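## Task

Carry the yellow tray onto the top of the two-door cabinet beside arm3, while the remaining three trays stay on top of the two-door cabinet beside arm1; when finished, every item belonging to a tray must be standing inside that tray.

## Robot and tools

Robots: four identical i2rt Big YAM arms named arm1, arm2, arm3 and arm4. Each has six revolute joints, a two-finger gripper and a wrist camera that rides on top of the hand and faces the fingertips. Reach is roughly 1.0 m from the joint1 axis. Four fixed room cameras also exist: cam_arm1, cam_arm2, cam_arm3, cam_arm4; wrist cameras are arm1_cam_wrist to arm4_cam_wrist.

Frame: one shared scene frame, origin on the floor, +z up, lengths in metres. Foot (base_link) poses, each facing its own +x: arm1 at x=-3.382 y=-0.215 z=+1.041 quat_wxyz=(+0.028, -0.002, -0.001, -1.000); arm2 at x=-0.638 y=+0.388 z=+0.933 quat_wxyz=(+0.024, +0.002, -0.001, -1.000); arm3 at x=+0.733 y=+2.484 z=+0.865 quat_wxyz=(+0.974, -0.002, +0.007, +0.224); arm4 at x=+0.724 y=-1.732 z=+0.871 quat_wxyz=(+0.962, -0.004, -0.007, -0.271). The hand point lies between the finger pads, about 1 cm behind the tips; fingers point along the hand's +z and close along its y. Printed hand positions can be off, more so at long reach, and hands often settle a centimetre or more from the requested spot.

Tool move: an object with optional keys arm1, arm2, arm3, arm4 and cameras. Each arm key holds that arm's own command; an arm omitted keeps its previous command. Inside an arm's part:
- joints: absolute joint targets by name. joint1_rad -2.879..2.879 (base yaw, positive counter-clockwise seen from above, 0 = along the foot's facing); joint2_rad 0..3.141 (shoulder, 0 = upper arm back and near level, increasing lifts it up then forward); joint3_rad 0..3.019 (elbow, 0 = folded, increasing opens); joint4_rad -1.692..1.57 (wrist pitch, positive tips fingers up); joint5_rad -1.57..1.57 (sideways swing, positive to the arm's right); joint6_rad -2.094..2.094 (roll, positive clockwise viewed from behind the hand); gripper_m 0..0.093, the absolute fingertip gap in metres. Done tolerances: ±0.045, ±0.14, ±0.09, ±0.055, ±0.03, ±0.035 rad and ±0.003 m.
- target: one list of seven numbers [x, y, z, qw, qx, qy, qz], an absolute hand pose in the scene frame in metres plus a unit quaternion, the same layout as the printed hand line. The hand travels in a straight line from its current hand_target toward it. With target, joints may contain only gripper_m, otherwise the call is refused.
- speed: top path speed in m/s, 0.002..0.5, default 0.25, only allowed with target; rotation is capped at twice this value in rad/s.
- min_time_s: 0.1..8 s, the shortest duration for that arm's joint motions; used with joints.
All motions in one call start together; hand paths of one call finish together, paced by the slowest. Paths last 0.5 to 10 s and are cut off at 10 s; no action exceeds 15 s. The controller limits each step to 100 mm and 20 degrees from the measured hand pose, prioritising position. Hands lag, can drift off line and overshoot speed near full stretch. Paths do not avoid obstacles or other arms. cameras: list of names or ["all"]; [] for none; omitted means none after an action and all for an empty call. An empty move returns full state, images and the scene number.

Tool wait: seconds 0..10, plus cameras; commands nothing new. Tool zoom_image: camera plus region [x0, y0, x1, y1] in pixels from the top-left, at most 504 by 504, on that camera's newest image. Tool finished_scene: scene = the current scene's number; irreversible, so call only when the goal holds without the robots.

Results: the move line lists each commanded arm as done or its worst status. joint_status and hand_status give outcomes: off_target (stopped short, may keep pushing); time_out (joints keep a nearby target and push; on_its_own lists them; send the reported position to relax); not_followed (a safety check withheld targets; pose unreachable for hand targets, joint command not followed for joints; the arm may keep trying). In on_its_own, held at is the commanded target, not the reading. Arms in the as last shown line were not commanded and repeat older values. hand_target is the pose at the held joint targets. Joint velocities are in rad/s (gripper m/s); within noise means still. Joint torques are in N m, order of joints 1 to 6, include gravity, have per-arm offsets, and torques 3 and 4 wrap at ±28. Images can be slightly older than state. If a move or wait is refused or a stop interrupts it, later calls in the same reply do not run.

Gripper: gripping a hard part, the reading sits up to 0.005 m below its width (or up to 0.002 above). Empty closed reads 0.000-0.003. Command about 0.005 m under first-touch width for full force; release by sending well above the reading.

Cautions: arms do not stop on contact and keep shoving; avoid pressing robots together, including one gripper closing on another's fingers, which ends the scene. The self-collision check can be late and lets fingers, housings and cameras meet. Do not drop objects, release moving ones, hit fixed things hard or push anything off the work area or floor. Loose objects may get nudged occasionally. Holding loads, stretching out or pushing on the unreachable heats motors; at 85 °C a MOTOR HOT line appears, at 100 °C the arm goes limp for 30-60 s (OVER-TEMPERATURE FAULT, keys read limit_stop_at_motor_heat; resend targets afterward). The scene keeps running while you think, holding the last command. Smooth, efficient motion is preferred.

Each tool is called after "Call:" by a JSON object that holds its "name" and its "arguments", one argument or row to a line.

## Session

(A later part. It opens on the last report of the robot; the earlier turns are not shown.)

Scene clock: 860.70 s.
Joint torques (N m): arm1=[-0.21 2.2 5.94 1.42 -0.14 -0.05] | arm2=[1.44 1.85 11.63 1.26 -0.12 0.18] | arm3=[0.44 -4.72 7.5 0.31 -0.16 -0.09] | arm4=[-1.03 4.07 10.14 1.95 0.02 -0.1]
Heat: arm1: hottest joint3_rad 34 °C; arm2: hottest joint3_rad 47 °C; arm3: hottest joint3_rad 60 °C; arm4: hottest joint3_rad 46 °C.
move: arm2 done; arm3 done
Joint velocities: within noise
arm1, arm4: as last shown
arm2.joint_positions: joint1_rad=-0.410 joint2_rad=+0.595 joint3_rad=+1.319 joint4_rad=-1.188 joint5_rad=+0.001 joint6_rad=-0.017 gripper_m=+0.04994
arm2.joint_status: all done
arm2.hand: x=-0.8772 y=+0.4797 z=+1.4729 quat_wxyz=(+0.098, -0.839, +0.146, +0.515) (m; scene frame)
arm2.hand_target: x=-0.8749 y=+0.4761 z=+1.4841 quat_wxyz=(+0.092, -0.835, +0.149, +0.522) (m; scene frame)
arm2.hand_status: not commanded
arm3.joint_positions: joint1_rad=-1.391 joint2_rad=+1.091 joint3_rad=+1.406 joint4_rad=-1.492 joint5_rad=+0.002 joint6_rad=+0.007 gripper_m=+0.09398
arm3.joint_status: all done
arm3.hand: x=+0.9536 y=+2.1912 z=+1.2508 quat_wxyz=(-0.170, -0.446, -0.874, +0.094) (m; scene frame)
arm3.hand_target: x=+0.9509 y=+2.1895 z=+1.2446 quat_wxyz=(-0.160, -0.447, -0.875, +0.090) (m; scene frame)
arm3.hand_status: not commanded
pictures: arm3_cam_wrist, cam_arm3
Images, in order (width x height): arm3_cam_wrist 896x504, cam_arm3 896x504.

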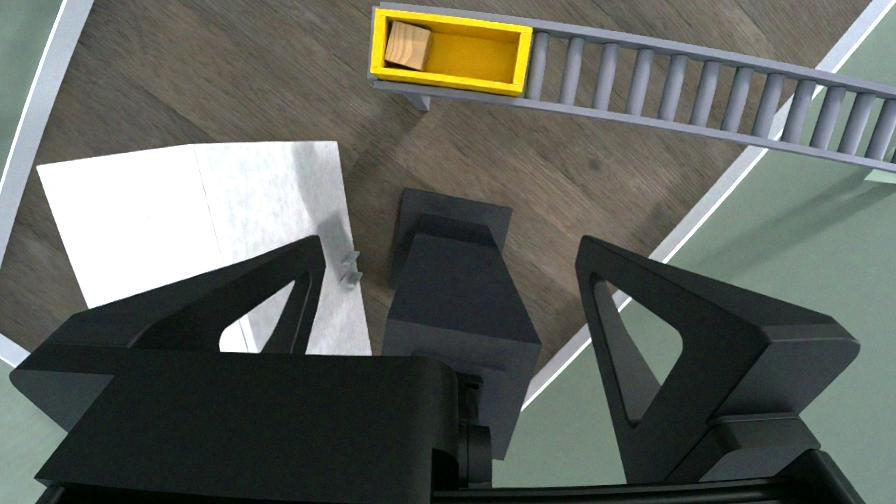

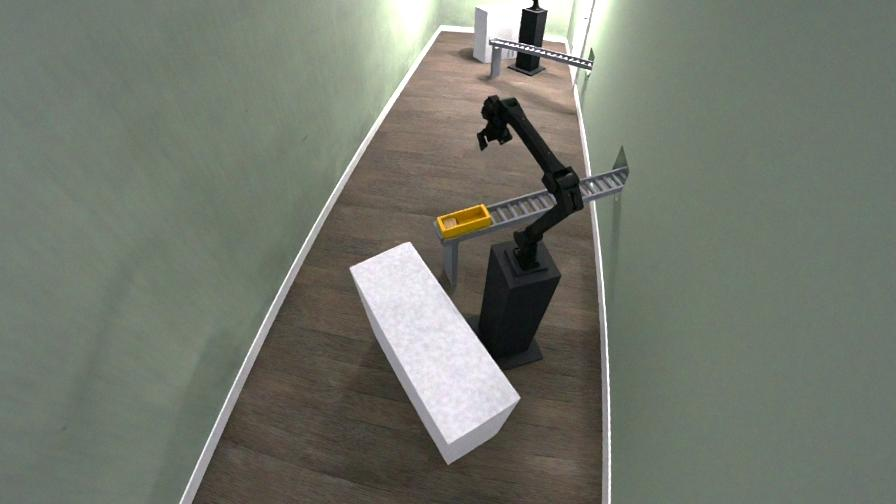

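Call:
{"name": "move", "arguments": {
  "arm3": {"joints": {"joint6_rad": 1.70}, "min_time_s": 1.2}
}}

Call:
{"name": "move", "arguments": {
  "arm3": {"target": [1.066, 2.0445, 0.705, 0.0162, 0.9681, 0.2504, 0.0068], "speed": 0.25},
  "cameras": ["arm3_cam_wrist", "cam_arm3"]
}}

Call:
{"name": "zoom_image", "arguments": {
  "camera": "arm3_cam_wrist",
  "region": [300, 0, 660, 300]
}}

Scene clock: 881.07 s.
Joint torques (N m): arm1=[-0.03 2.14 5.94 1.43 -0.12 -0.05] | arm2=[1.49 1.79 11.56 1.26 -0.11 0.19] | arm3=[0.5 -4.54 7.39 0.18 -0.06 0.03] | arm4=[-0.91 3.49 9.95 1.95 0.01 -0.1]
Heat: arm1: hottest joint3_rad 34 °C; arm2: hottest joint3_rad 47 °C; arm3: hottest joint3_rad 59 °C; arm4: hottest joint3_rad 46 °C.
move: arm3 done
Joint velocities: within noise
arm1, arm2, arm4: as last shown
arm2.joint_positions: joint1_rad=-0.410 joint2_rad=+0.595 joint3_rad=+1.319 joint4_rad=-1.188 joint5_rad=+0.001 joint6_rad=-0.016 gripper_m=+0.04994
arm2.hand: x=-0.8772 y=+0.4797 z=+1.4729 quat_wxyz=(+0.098, -0.839, +0.147, +0.515) (m; scene frame)
arm3.joint_positions: joint1_rad=-1.391 joint2_rad=+1.091 joint3_rad=+1.406 joint4_rad=-1.492 joint5_rad=+0.002 joint6_rad=+1.691 gripper_m=+0.09400
arm3.joint_status: all done
arm3.hand: x=+0.9536 y=+2.1912 z=+1.2508 quat_wxyz=(-0.183, -0.949, -0.250, -0.064) (m; scene frame)
arm3.hand_target: x=+0.9509 y=+2.1895 z=+1.2446 quat_wxyz=(-0.173, -0.953, -0.242, -0.061) (m; scene frame)
arm3.hand_status: not commanded
pictures: none

Scene clock: 884.30 s.
Joint torques (N m): arm1=[0.03 2.26 5.97 1.37 -0.13 -0.04] | arm2=[1.32 1.79 11.62 1.32 -0.11 0.17] | arm3=[1.67 -16.97 6.84 -0.08 -0.15 0.04] | arm4=[-0.56 3.78 10.04 1.85 0.05 -0.06]
Heat: arm1: hottest joint3_rad 34 °C; arm2: hottest joint3_rad 47 °C; arm3: hottest joint3_rad 59 °C; arm4: hottest joint3_rad 46 °C.
move: arm3 off_target
Joint velocities: within noise
arm1, arm2, arm4: as last shown
arm3.joint_positions: joint1_rad=-1.386 joint2_rad=+2.221 joint3_rad=+1.286 joint4_rad=-0.632 joint5_rad=-0.012 joint6_rad=+1.706 gripper_m=+0.09400
arm3.joint_status: not commanded
arm3.hand: x=+1.0493 y=+2.0559 z=+0.6991 quat_wxyz=(-0.001, -0.969, -0.249, +0.001) (m; scene frame)
arm3.hand_target: x=+1.0658 y=+2.0449 z=+0.7055 quat_wxyz=(-0.016, -0.968, -0.250, -0.007) (m; scene frame)
arm3.hand_status: off_target (0.021 m and 2.0 deg from the pose sent, 0.576 m and 20.4 deg at the start)
pictures: arm3_cam_wrist, cam_arm3
Images, in order (width x height): arm3_cam_wrist 896x504, cam_arm3 896x504.

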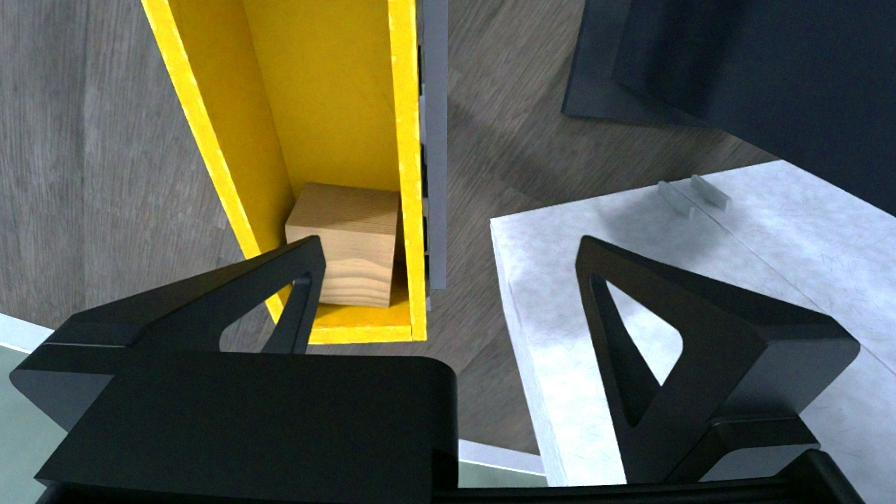

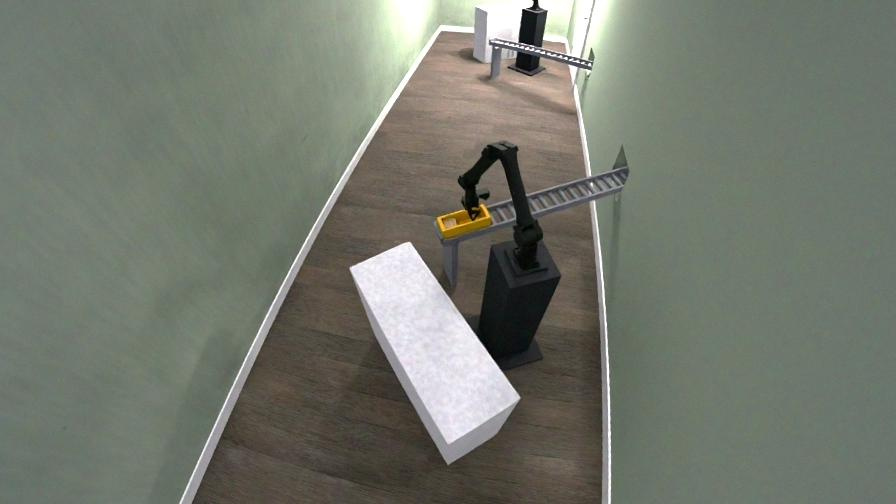

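Scaled by 1.400 from the camera's 896x504 image, which has a finer 1280x720 frame.

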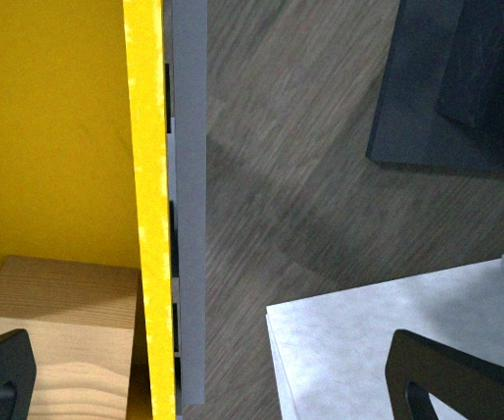

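Call:
{"name": "move", "arguments": {
  "arm3": {"target": [1.1027, 2.040, 0.656, 0.0162, 0.9681, 0.2504, 0.0068], "speed": 0.15},
  "cameras": ["arm3_cam_wrist"]
}}

Call:
{"name": "zoom_image", "arguments": {
  "camera": "arm3_cam_wrist",
  "region": [200, 0, 620, 400]
}}

Scene clock: 902.77 s.
Joint torques (N m): arm1=[0.03 2.14 6 1.44 -0.14 -0.06] | arm2=[1.38 1.96 11.64 1.31 -0.12 0.18] | arm3=[1.08 -18.02 6.67 -0.02 -0.09 0.05] | arm4=[-1.38 3.84 10 1.91 0.02 -0.1]
Heat: arm1: hottest joint3_rad 34 °C; arm2: hottest joint3_rad 48 °C; arm3: hottest joint3_rad 57 °C; arm4: hottest joint3_rad 47 °C.
move: arm3 off_target
Joint velocities: within noise
arm1, arm2, arm4: as last shown
arm3.joint_positions: joint1_rad=-1.331 joint2_rad=+2.360 joint3_rad=+1.404 joint4_rad=-0.609 joint5_rad=-0.012 joint6_rad=+1.753 gripper_m=+0.09400
arm3.joint_status: not commanded
arm3.hand: x=+1.0890 y=+2.0525 z=+0.6520 quat_wxyz=(-0.002, -0.968, -0.252, +0.001) (m; scene frame)
arm3.hand_target: x=+1.1025 y=+2.0404 z=+0.6565 quat_wxyz=(-0.016, -0.968, -0.250, -0.007) (m; scene frame)
arm3.hand_status: off_target (0.019 m and 1.9 deg from the pose sent, 0.070 m and 2.0 deg at the start)
pictures: arm3_cam_wrist
Images, in order (width x height): arm3_cam_wrist 896x504.

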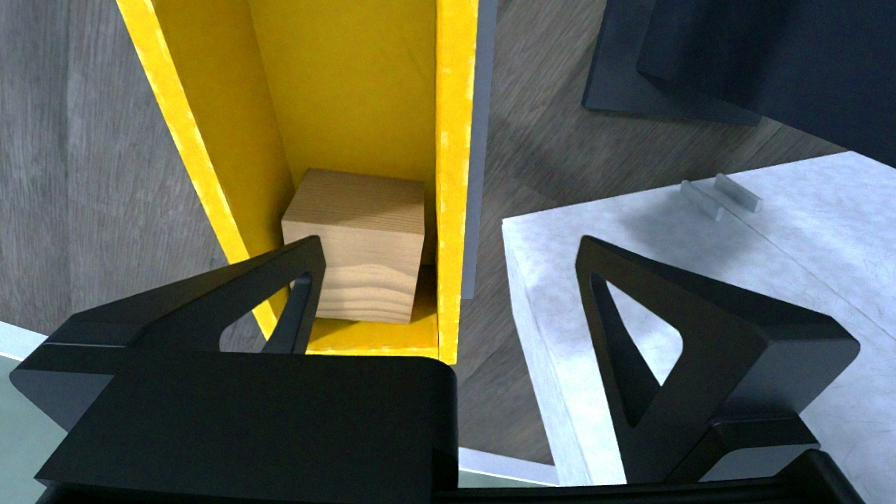

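Scaled by 1.200 from the camera's 896x504 image, which has a finer 1280x720 frame.

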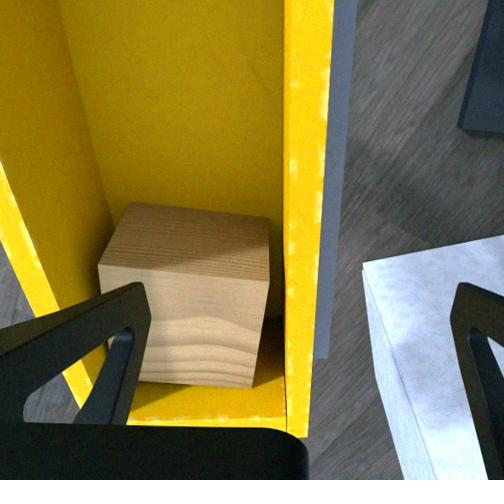

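Call:
{"name": "move", "arguments": {
  "arm3": {"target": [1.0960, 2.0390, 0.578, 0.0155, 0.9681, 0.2504, 0.0065], "speed": 0.12},
  "cameras": ["arm3_cam_wrist", "cam_arm3"]
}}

Call:
{"name": "zoom_image", "arguments": {
  "camera": "cam_arm3",
  "region": [420, 170, 520, 260]
}}

Scene clock: 913.60 s.
Joint torques (N m): arm1=[-0.03 2.02 5.97 1.4 -0.14 -0.05] | arm2=[1.38 2.14 11.58 1.29 -0.11 0.17] | arm3=[0.79 -18.14 5.72 0.2 -0.07 0] | arm4=[-0.32 3.66 9.95 1.94 0.1 -0.11]
Heat: arm1: hottest joint3_rad 34 °C; arm2: hottest joint3_rad 48 °C; arm3: hottest joint3_rad 57 °C; arm4: hottest joint3_rad 47 °C.
move: arm3 off_target
Joint velocities: within noise
arm1, arm2, arm4: as last shown
arm3.joint_positions: joint1_rad=-1.331 joint2_rad=+2.524 joint3_rad=+1.466 joint4_rad=-0.507 joint5_rad=-0.012 joint6_rad=+1.753 gripper_m=+0.09400
arm3.joint_status: not commanded
arm3.hand: x=+1.0871 y=+2.0531 z=+0.5766 quat_wxyz=(-0.002, -0.968, -0.252, +0.001) (m; scene frame)
arm3.hand_target: x=+1.0957 y=+2.0395 z=+0.5783 quat_wxyz=(-0.015, -0.968, -0.250, -0.006) (m; scene frame)
arm3.hand_status: off_target (0.017 m and 1.8 deg from the pose sent, 0.076 m and 1.8 deg at the start)
pictures: arm3_cam_wrist, cam_arm3
Images, in order (width x height): arm3_cam_wrist 896x504, cam_arm3 896x504.

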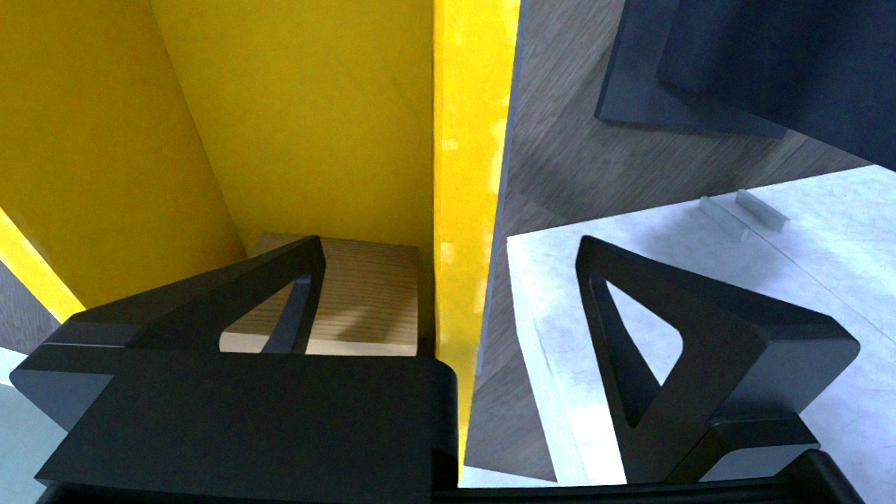

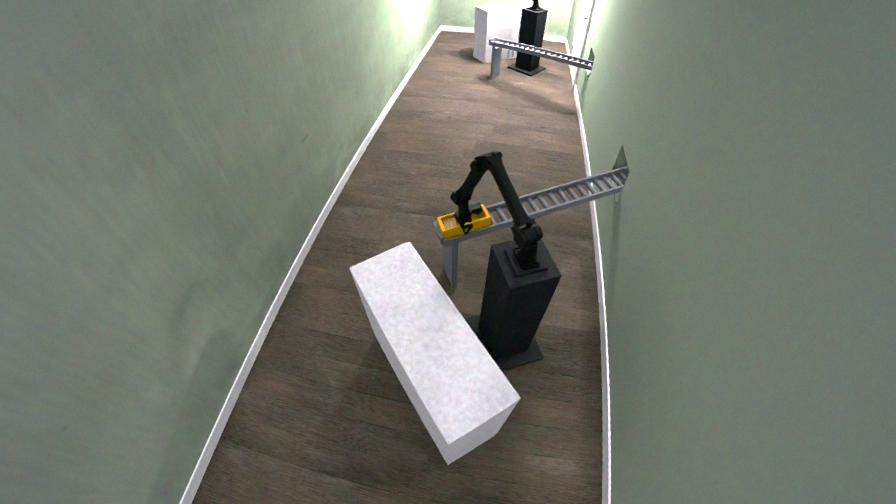

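Scaled by 5.040 from the camera's 896x504 image, which has a finer 1280x720 frame.

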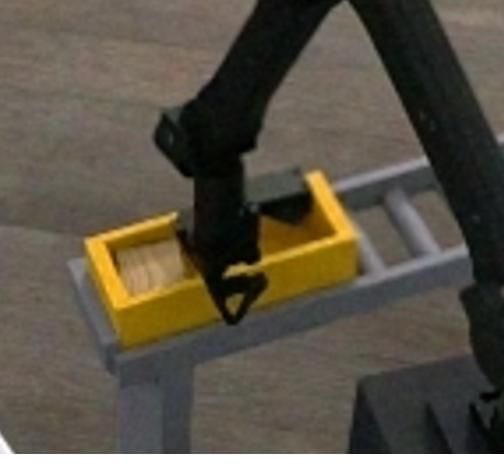

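Call:
{"name": "move", "arguments": {
  "arm3": {"joints": {"gripper_m": 0.0}},
  "cameras": ["arm3_cam_wrist", "cam_arm3"]
}}

Call:
{"name": "move", "arguments": {
  "arm3": {"target": [1.0990, 2.0330, 0.660, 0.0190, 0.9681, 0.2504, 0.0080], "speed": 0.1},
  "cameras": ["arm3_cam_wrist", "cam_arm3"]
}}

Call:
{"name": "zoom_image", "arguments": {
  "camera": "cam_arm3",
  "region": [420, 170, 520, 260]
}}

Scene clock: 923.07 s.
Joint torques (N m): arm1=[0.03 2.2 5.91 1.42 -0.13 -0.03] | arm2=[1.32 1.85 11.66 1.29 -0.11 0.17] | arm3=[0.5 -17.79 5.53 0.1 -0.14 -0.05] | arm4=[-0.56 3.14 9.91 1.85 0.08 -0.09]
Heat: arm1: hottest joint3_rad 34 °C; arm2: hottest joint3_rad 48 °C; arm3: hottest joint3_rad 56 °C; arm4: hottest joint3_rad 47 °C.
move: arm3 off_target
Joint velocities: within noise
arm1, arm2, arm4: as last shown
arm3.joint_positions: joint1_rad=-1.331 joint2_rad=+2.517 joint3_rad=+1.470 joint4_rad=-0.506 joint5_rad=-0.010 joint6_rad=+1.756 gripper_m=+0.01063
arm3.joint_status: gripper_m off_target (ended at +0.01066, target +0.00000)
arm3.hand: x=+1.0903 y=+2.0489 z=+0.5812 quat_wxyz=(-0.007, -0.968, -0.251, -0.001) (m; scene frame)
arm3.hand_target: x=+1.0958 y=+2.0393 z=+0.5784 quat_wxyz=(-0.015, -0.968, -0.251, -0.006) (m; scene frame)
arm3.hand_status: not commanded
pictures: arm3_cam_wrist, cam_arm3
Images, in order (width x height): arm3_cam_wrist 896x504, cam_arm3 896x504.

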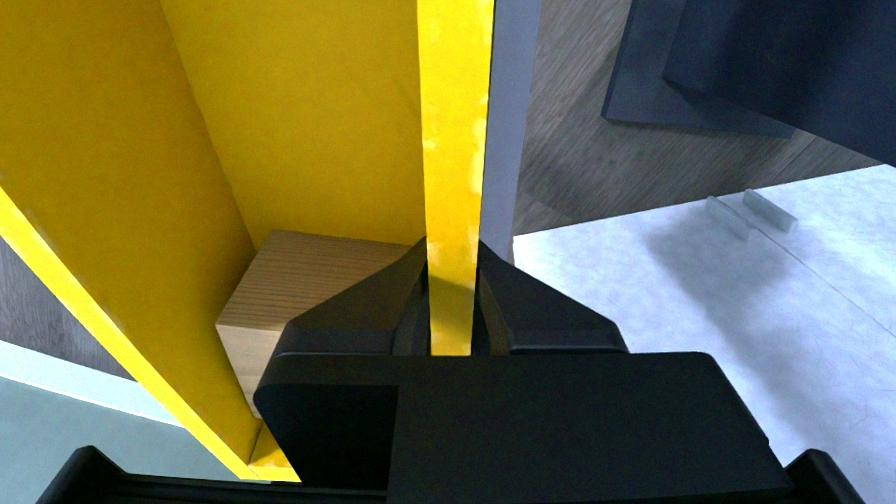

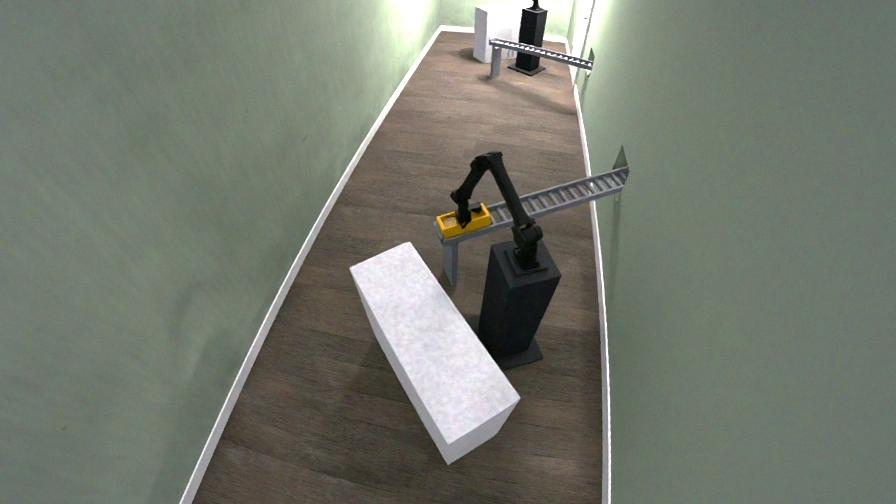

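Scene clock: 924.70 s.
Joint torques (N m): arm1=[0.09 2.32 6 1.39 -0.13 -0.06] | arm2=[1.32 1.79 11.63 1.28 -0.11 0.18] | arm3=[0.32 -24.29 3.89 -0.49 -0.1 -0.11] | arm4=[-0.79 3.08 9.96 1.88 0.03 -0.07]
Heat: arm1: hottest joint3_rad 34 °C; arm2: hottest joint3_rad 48 °C; arm3: hottest joint3_rad 56 °C; arm4: hottest joint3_rad 47 °C.
move: arm3 off_target
Joint velocities: within noise
arm1, arm2, arm4: as last shown
arm3.joint_positions: joint1_rad=-1.331 joint2_rad=+2.434 joint3_rad=+1.439 joint4_rad=-0.599 joint5_rad=-0.010 joint6_rad=+1.758 gripper_m=+0.01060
arm3.joint_status: not commanded
arm3.hand: x=+1.0854 y=+2.0553 z=+0.6199 quat_wxyz=(+0.011, -0.968, -0.249, +0.008) (m; scene frame)
arm3.hand_target: x=+1.0984 y=+2.0338 z=+0.6587 quat_wxyz=(-0.019, -0.968, -0.250, -0.008) (m; scene frame)
arm3.hand_status: off_target (0.048 m and 3.9 deg from the pose sent, 0.081 m and 1.5 deg at the start)
pictures: arm3_cam_wrist, cam_arm3
Images, in order (width x height): arm3_cam_wrist 896x504, cam_arm3 896x504.

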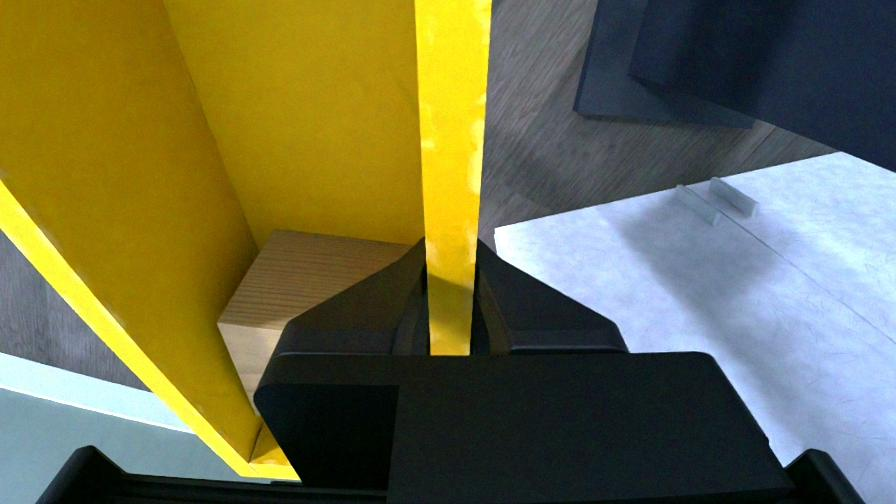

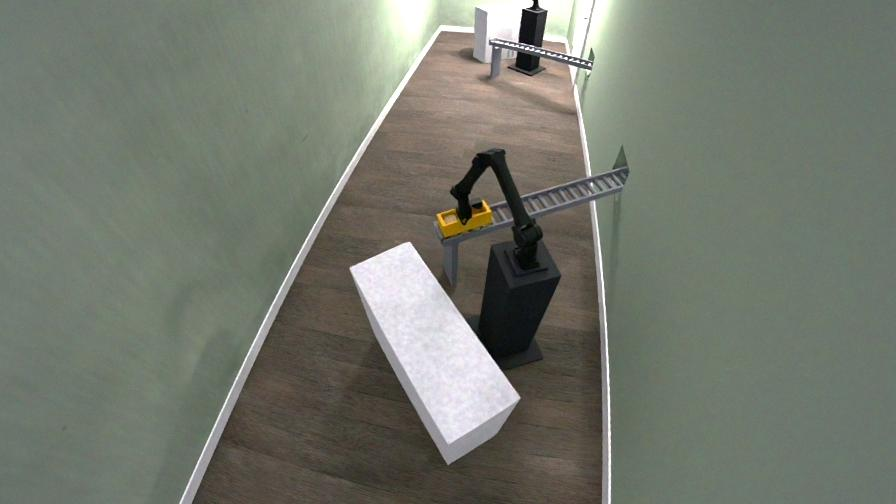

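Scaled by 5.040 from the camera's 896x504 image, which has a finer 1280x720 frame.

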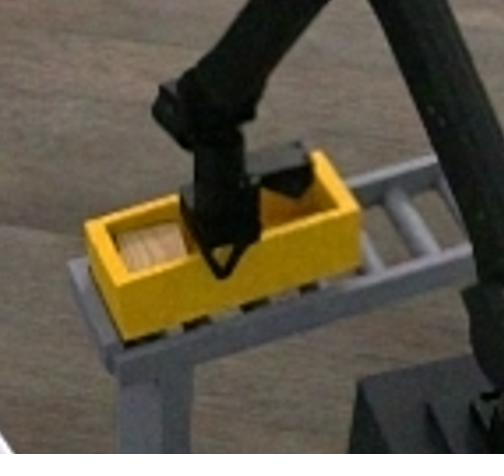

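Call:
{"name": "move", "arguments": {
  "arm3": {"target": [1.090, 2.040, 0.90, 0.0220, 0.9681, 0.2504, 0.0092], "speed": 0.15},
  "cameras": ["arm3_cam_wrist", "cam_arm3"]
}}

Call:
{"name": "zoom_image", "arguments": {
  "camera": "cam_arm3",
  "region": [420, 130, 540, 250]
}}

Scene clock: 945.20 s.
Joint torques (N m): arm1=[-0.03 2.02 5.98 1.37 -0.12 -0.06] | arm2=[1.26 1.61 11.6 1.29 -0.12 0.19] | arm3=[0.21 -22.01 9.89 -0.59 -0.09 -0.11] | arm4=[-0.32 3.49 10.09 1.92 0.07 -0.08]
Heat: arm1: hottest joint3_rad 34 °C; arm2: hottest joint3_rad 49 °C; arm3: hottest joint3_rad 53 °C; arm4: hottest joint3_rad 47 °C.
move: arm3 off_target
Joint velocities: within noise
arm1.joint_positions: joint1_rad=-0.912 joint2_rad=+0.595 joint3_rad=+1.354 joint4_rad=-1.192 joint5_rad=+0.003 joint6_rad=+0.011 gripper_m=+0.04989
arm1.joint_status: not commanded
arm1.hand: x=-3.5421 y=-0.0253 z=+1.5987 quat_wxyz=(+0.220, -0.764, +0.355, +0.492) (m; scene frame)
arm1.hand_target: x=-3.5460 y=-0.0259 z=+1.5937 quat_wxyz=(+0.216, -0.772, +0.348, +0.486) (m; scene frame)
arm1.hand_status: not commanded
arm2: as last shown
arm3.joint_positions: joint1_rad=-1.338 joint2_rad=+1.986 joint3_rad=+1.387 joint4_rad=-1.029 joint5_rad=-0.010 joint6_rad=+1.748 gripper_m=+0.01060
arm3.joint_status: not commanded
arm3.hand: x=+1.0744 y=+2.0682 z=+0.8500 quat_wxyz=(+0.026, -0.968, -0.251, +0.014) (m; scene frame)
arm3.hand_target: x=+1.0882 y=+2.0422 z=+0.9002 quat_wxyz=(-0.022, -0.968, -0.250, -0.009) (m; scene frame)
arm3.hand_status: off_target (0.060 m and 6.2 deg from the pose sent, 0.280 m and 4.2 deg at the start)
arm4.joint_positions: joint1_rad=+0.611 joint2_rad=+0.619 joint3_rad=+1.338 joint4_rad=-1.545 joint5_rad=+0.202 joint6_rad=+0.301 gripper_m=+0.09396
arm4.joint_status: not commanded
arm4.hand: x=+0.9262 y=-1.7486 z=+1.3507 quat_wxyz=(-0.379, -0.145, -0.914, +0.032) (m; scene frame)
arm4.hand_target: x=+0.9249 y=-1.7486 z=+1.3599 quat_wxyz=(-0.389, -0.145, -0.909, +0.029) (m; scene frame)
arm4.hand_status: not commanded
pictures: arm3_cam_wrist, cam_arm3
Images, in order (width x height): arm3_cam_wrist 896x504, cam_arm3 896x504.

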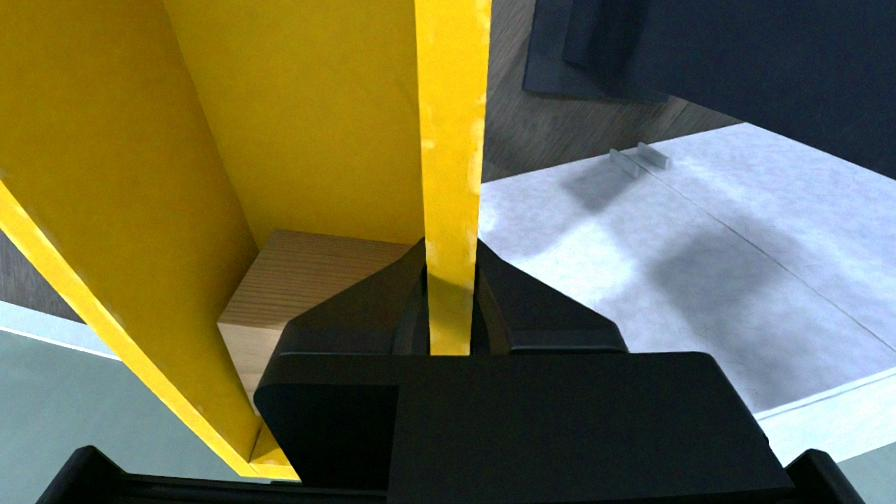

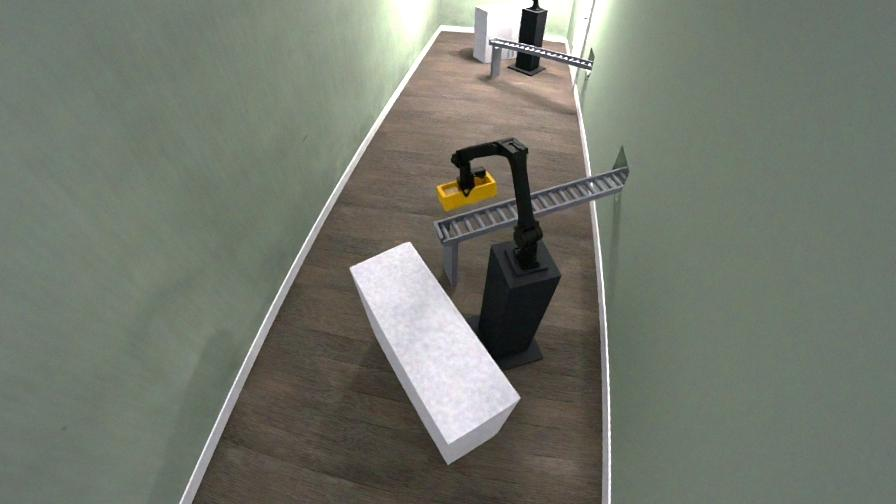

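Scaled by 4.200 from the camera's 896x504 image, which has a finer 1280x720 frame.

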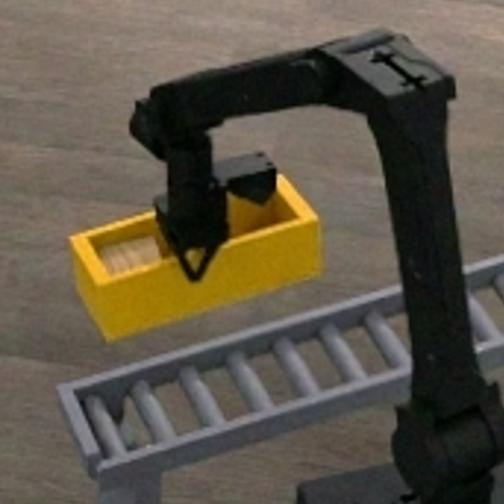

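Call:
{"name": "move", "arguments": {
  "arm3": {"joints": {"joint1_rad": 0.36, "joint6_rad": 1.645}, "min_time_s": 4.0},
  "cameras": ["arm3_cam_wrist", "cam_arm3"]
}}

Call:
{"name": "zoom_image", "arguments": {
  "camera": "cam_arm3",
  "region": [320, 190, 560, 430]
}}

Scene clock: 957.83 s.
Joint torques (N m): arm1=[0.03 2.2 5.93 1.35 -0.13 -0.06] | arm2=[1.49 1.73 11.59 1.33 -0.11 0.17] | arm3=[1.14 -19.49 7.38 -0.47 0.08 -0.1] | arm4=[-0.97 3.25 10 1.89 0.05 -0.12]
Heat: arm1: hottest joint3_rad 34 °C; arm2: hottest joint3_rad 49 °C; arm3: hottest joint3_rad 55 °C; arm4: hottest joint3_rad 47 °C.
move: arm3 done
Joint velocities: within noise
arm1, arm4: as last shown
arm2.joint_positions: joint1_rad=-0.410 joint2_rad=+0.595 joint3_rad=+1.319 joint4_rad=-1.188 joint5_rad=+0.001 joint6_rad=-0.016 gripper_m=+0.04994
arm2.joint_status: not commanded
arm2.hand: x=-0.8772 y=+0.4797 z=+1.4729 quat_wxyz=(+0.098, -0.839, +0.147, +0.515) (m; scene frame)
arm2.hand_target: x=-0.8749 y=+0.4761 z=+1.4841 quat_wxyz=(+0.092, -0.835, +0.149, +0.522) (m; scene frame)
arm2.hand_status: not commanded
arm3.joint_positions: joint1_rad=+0.361 joint2_rad=+1.952 joint3_rad=+1.424 joint4_rad=-1.028 joint5_rad=-0.014 joint6_rad=+1.653 gripper_m=+0.01058
arm3.joint_status: all done
arm3.hand: x=+1.1159 y=+2.8919 z=+0.8734 quat_wxyz=(+0.009, -0.408, -0.913, -0.003) (m; scene frame)
arm3.hand_target: x=+1.1221 y=+2.8969 z=+0.8942 quat_wxyz=(+0.002, -0.404, -0.914, -0.021) (m; scene frame)
arm3.hand_status: not commanded
pictures: arm3_cam_wrist, cam_arm3
Images, in order (width x height): arm3_cam_wrist 896x504, cam_arm3 896x504.

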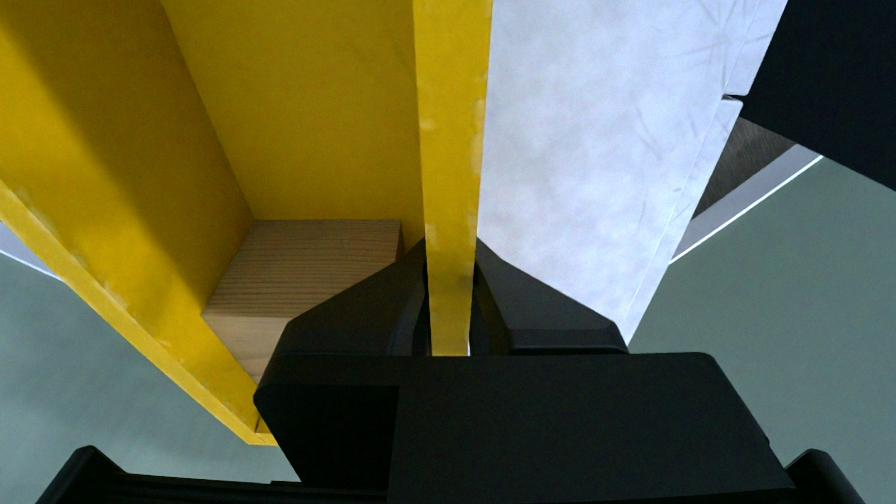

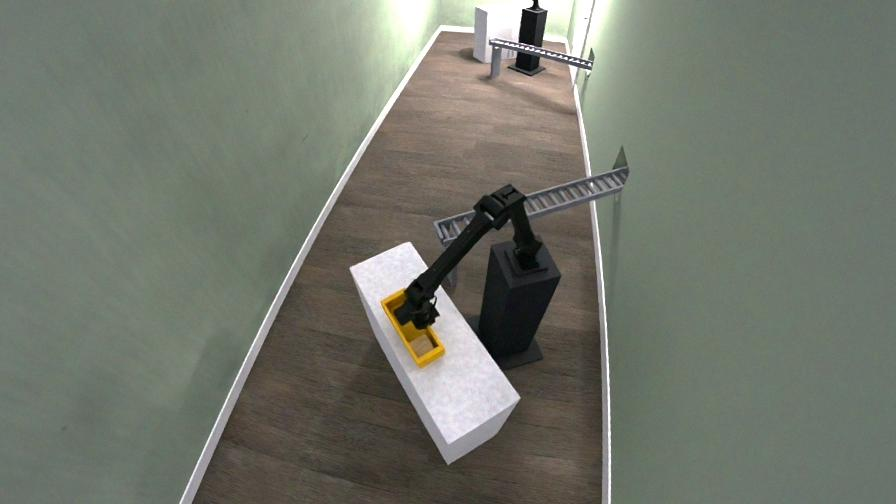

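Scaled by 2.100 from the camera's 896x504 image, which has a finer 1280x720 frame.

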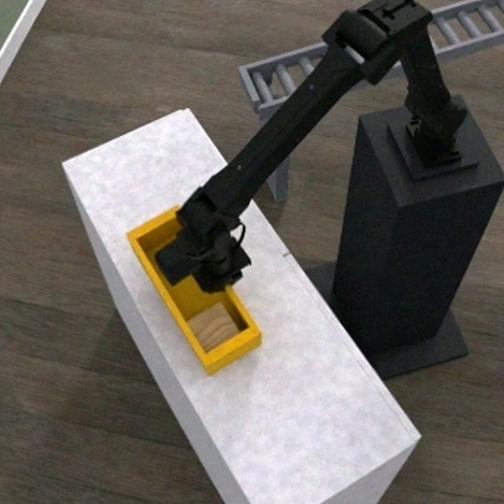

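Call:
{"name": "move", "arguments": {
  "arm3": {"target": [1.066, 2.847, 0.842, 0.002, -0.404, -0.914, -0.021], "speed": 0.12},
  "cameras": ["arm3_cam_wrist", "cam_arm3"]
}}

Call:
{"name": "zoom_image", "arguments": {
  "camera": "cam_arm3",
  "region": [320, 190, 560, 430]
}}

Scene clock: 967.77 s.
Joint torques (N m): arm1=[0.09 2.08 5.98 1.39 -0.14 -0.04] | arm2=[1.32 1.96 11.58 1.29 -0.13 0.18] | arm3=[2.02 -15.33 4.11 -0.17 0.16 0.01] | arm4=[-1.32 4.07 9.92 1.92 0.04 -0.09]
Heat: arm1: hottest joint3_rad 34 °C; arm2: hottest joint3_rad 49 °C; arm3: hottest joint3_rad 54 °C; arm4: hottest joint3_rad 47 °C.
move: arm3 off_target
Joint velocities: within noise
arm1, arm2, arm4: as last shown
arm3.joint_positions: joint1_rad=+0.361 joint2_rad=+1.846 joint3_rad=+1.161 joint4_rad=-0.814 joint5_rad=-0.016 joint6_rad=+1.653 gripper_m=+0.01058
arm3.joint_status: not commanded
arm3.hand: x=+1.0767 y=+2.8514 z=+0.8452 quat_wxyz=(+0.000, -0.407, -0.913, -0.030) (m; scene frame)
arm3.hand_target: x=+1.0662 y=+2.8470 z=+0.8421 quat_wxyz=(+0.002, -0.404, -0.914, -0.021) (m; scene frame)
arm3.hand_status: off_target (0.012 m and 1.2 deg from the pose sent, 0.074 m and 2.2 deg at the start)
pictures: arm3_cam_wrist, cam_arm3
Images, in order (width x height): arm3_cam_wrist 896x504, cam_arm3 896x504.

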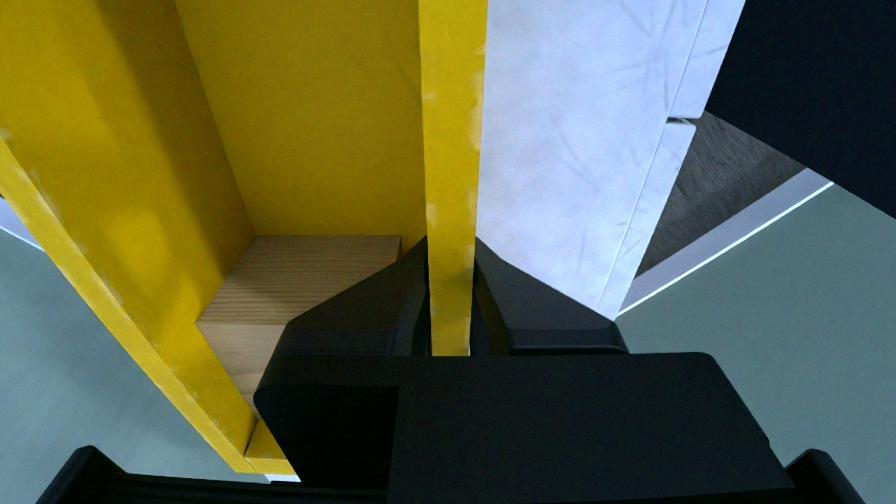

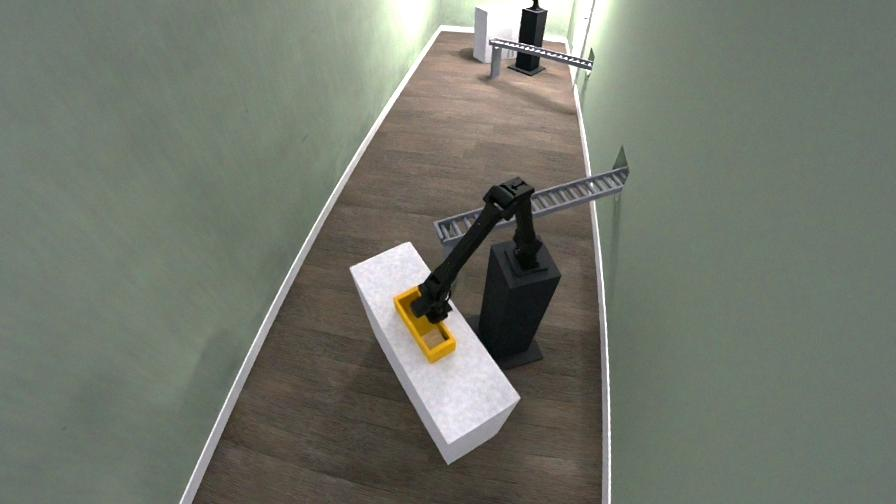

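Scaled by 2.100 from the camera's 896x504 image, which has a finer 1280x720 frame.

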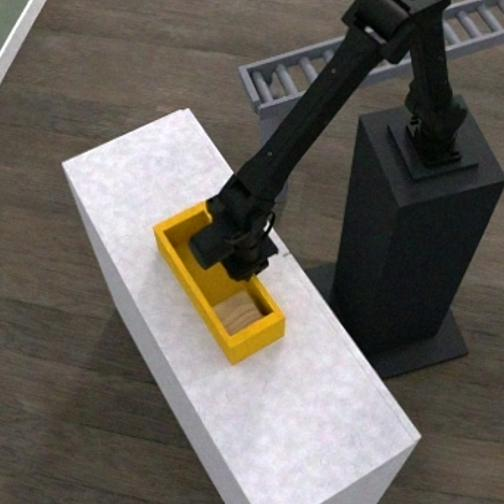

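Call:
{"name": "move", "arguments": {
  "arm3": {"target": [1.066, 2.847, 0.803, -0.002, 0.4043, 0.9146, -0.0091], "speed": 0.08},
  "cameras": ["arm3_cam_wrist", "cam_arm3"]
}}

Call:
{"name": "zoom_image", "arguments": {
  "camera": "cam_arm3",
  "region": [370, 260, 490, 380]
}}

Scene clock: 976.37 s.
Joint torques (N m): arm1=[0.09 2.08 6 1.39 -0.12 -0.04] | arm2=[1.44 2.02 11.63 1.28 -0.13 0.18] | arm3=[2.08 -8.41 5.45 0.14 0.52 0.04] | arm4=[-1.08 3.08 9.85 1.92 0.05 -0.09]
Heat: arm1: hottest joint3_rad 34 °C; arm2: hottest joint3_rad 49 °C; arm3: hottest joint3_rad 53 °C; arm4: hottest joint3_rad 47 °C.
move: arm3 off_target
Joint velocities: within noise
arm1, arm2, arm4: as last shown
arm3.joint_positions: joint1_rad=+0.365 joint2_rad=+1.850 joint3_rad=+1.161 joint4_rad=-0.809 joint5_rad=-0.003 joint6_rad=+1.654 gripper_m=+0.01057
arm3.joint_status: not commanded
arm3.hand: x=+1.0774 y=+2.8518 z=+0.8436 quat_wxyz=(-0.005, -0.406, -0.913, -0.029) (m; scene frame)
arm3.hand_target: x=+1.0647 y=+2.8449 z=+0.8056 quat_wxyz=(+0.002, -0.404, -0.915, +0.009) (m; scene frame)
arm3.hand_status: off_target (0.042 m and 4.5 deg from the pose sent, 0.044 m and 4.5 deg at the start)
pictures: arm3_cam_wrist, cam_arm3
Images, in order (width x height): arm3_cam_wrist 896x504, cam_arm3 896x504.

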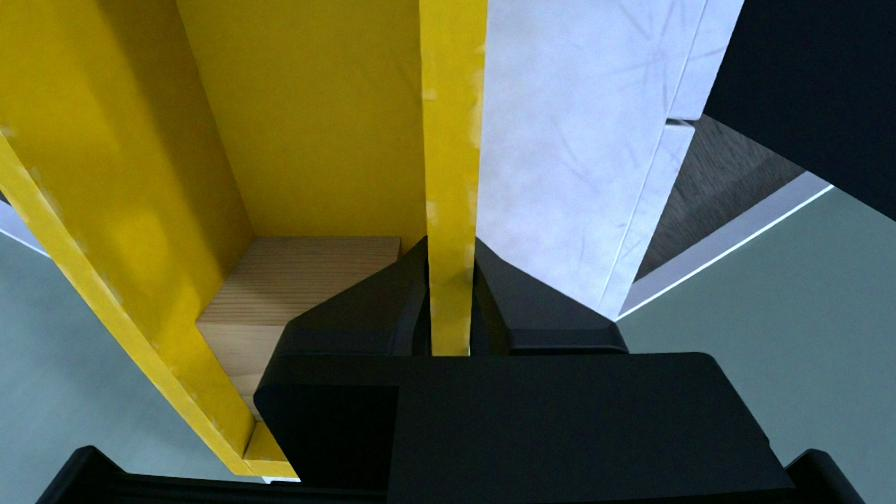

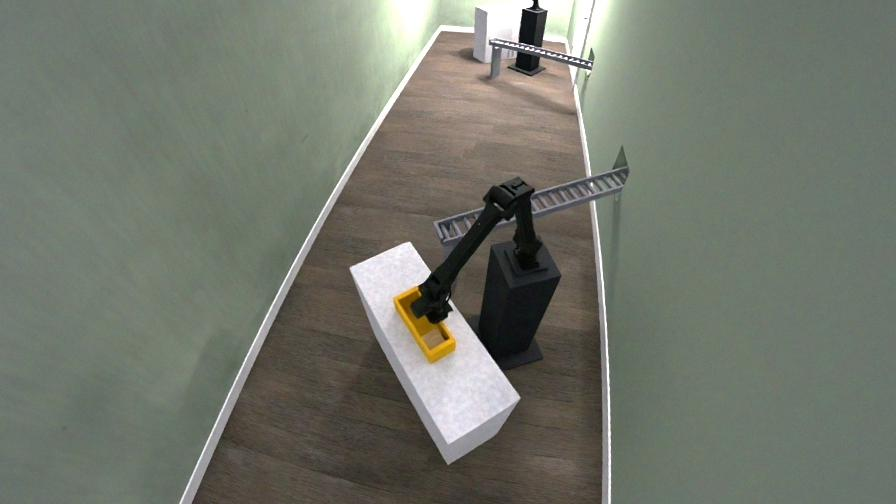

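Scaled by 4.200 from the camera's 896x504 image, which has a finer 1280x720 frame.

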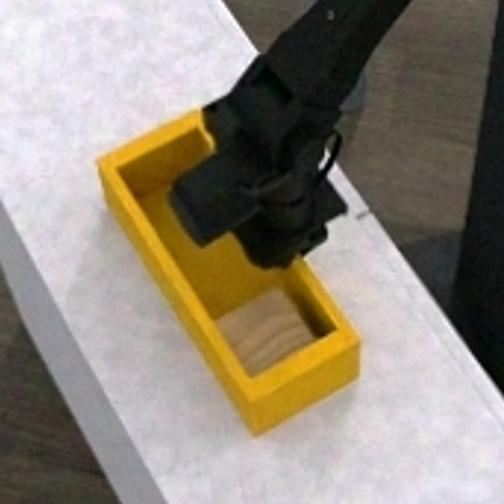

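Call:
{"name": "move", "arguments": {
  "arm3": {"target": [1.066, 2.847, 0.868, -0.004, 0.4043, 0.9146, -0.0030], "speed": 0.08},
  "cameras": ["arm3_cam_wrist"]
}}

Scene clock: 985.23 s.
Joint torques (N m): arm1=[-0.26 2.14 5.96 1.46 -0.13 -0.05] | arm2=[1.14 1.61 11.59 1.32 -0.13 0.17] | arm3=[1.79 -15.5 7.5 -1.22 0.26 0.03] | arm4=[-0.73 3.66 10.11 1.8 0.08 -0.08]
Heat: arm1: hottest joint3_rad 34 °C; arm2: hottest joint3_rad 49 °C; arm3: hottest joint3_rad 52 °C; arm4: hottest joint3_rad 47 °C.
move: arm3 off_target
Joint velocities: within noise
arm1, arm2, arm4: as last shown
arm3.joint_positions: joint1_rad=+0.365 joint2_rad=+1.837 joint3_rad=+1.171 joint4_rad=-0.913 joint5_rad=-0.006 joint6_rad=+1.656 gripper_m=+0.01057
arm3.joint_status: not commanded
arm3.hand: x=+1.0642 y=+2.8386 z=+0.8526 quat_wxyz=(+0.009, -0.407, -0.914, +0.008) (m; scene frame)
arm3.hand_target: x=+1.0658 y=+2.8468 z=+0.8678 quat_wxyz=(+0.004, -0.404, -0.915, +0.003) (m; scene frame)
arm3.hand_status: off_target (0.018 m and 0.9 deg from the pose sent, 0.027 m and 3.8 deg at the start)
pictures: arm3_cam_wrist
Images, in order (width x height): arm3_cam_wrist 896x504.

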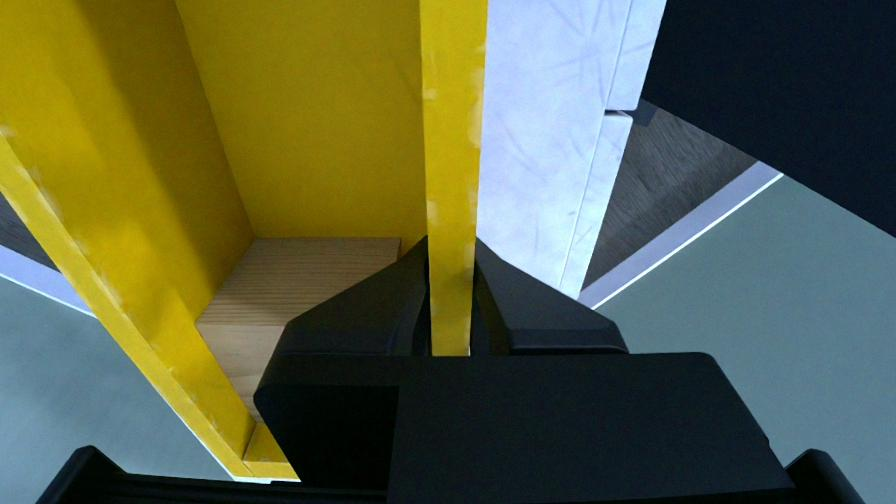

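Call:
{"name": "move", "arguments": {
  "arm3": {"target": [1.066, 2.847, 0.850, -0.004, 0.4043, 0.9146, -0.0030], "speed": 0.05},
  "cameras": ["arm3_cam_wrist", "cam_arm3"]
}}

Call:
{"name": "zoom_image", "arguments": {
  "camera": "cam_arm3",
  "region": [370, 260, 490, 380]
}}

Scene clock: 989.70 s.
Joint torques (N m): arm1=[-0.09 2.02 5.97 1.44 -0.14 -0.05] | arm2=[1.32 1.79 11.64 1.32 -0.11 0.18] | arm3=[2.08 -13.57 6.57 0.03 0.24 0.03] | arm4=[-1.85 3.25 10.07 2.03 0.1 -0.12]
Heat: arm1: hottest joint3_rad 34 °C; arm2: hottest joint3_rad 49 °C; arm3: hottest joint3_rad 52 °C; arm4: hottest joint3_rad 47 °C.
move: arm3 done
Joint velocities: within noise
arm1, arm2, arm4: as last shown
arm3.joint_positions: joint1_rad=+0.365 joint2_rad=+1.837 joint3_rad=+1.171 joint4_rad=-0.904 joint5_rad=-0.006 joint6_rad=+1.656 gripper_m=+0.01057
arm3.joint_status: not commanded
arm3.hand: x=+1.0658 y=+2.8403 z=+0.8526 quat_wxyz=(+0.007, -0.407, -0.914, +0.004) (m; scene frame)
arm3.hand_target: x=+1.0659 y=+2.8469 z=+0.8500 quat_wxyz=(+0.004, -0.404, -0.915, +0.003) (m; scene frame)
arm3.hand_status: done (0.007 m and 0.5 deg from the pose sent, 0.009 m and 0.9 deg at the start)
pictures: arm3_cam_wrist, cam_arm3
Images, in order (width x height): arm3_cam_wrist 896x504, cam_arm3 896x504.

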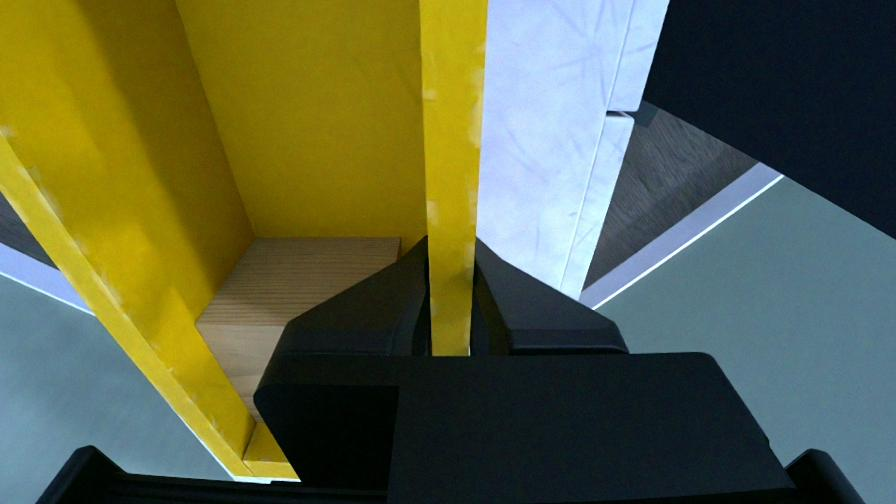

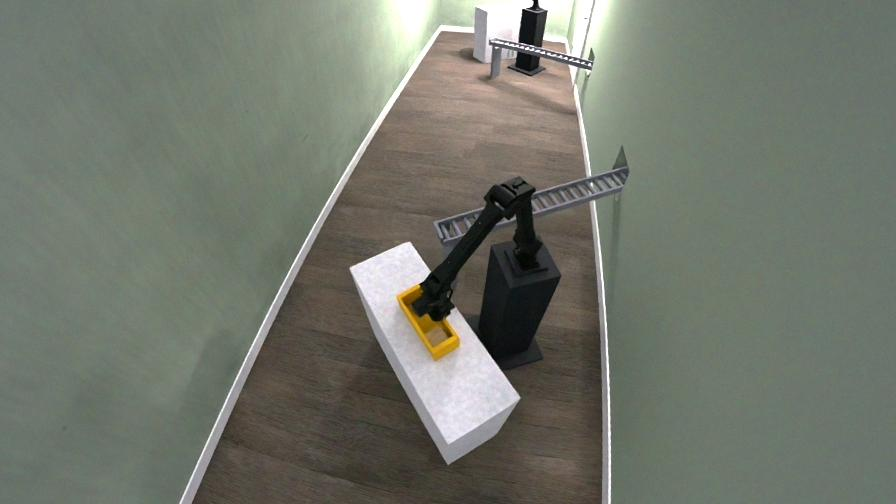

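Scaled by 4.200 from the camera's 896x504 image, which has a finer 1280x720 frame.

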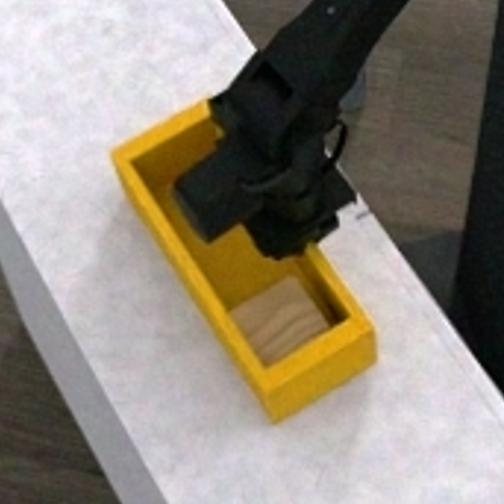

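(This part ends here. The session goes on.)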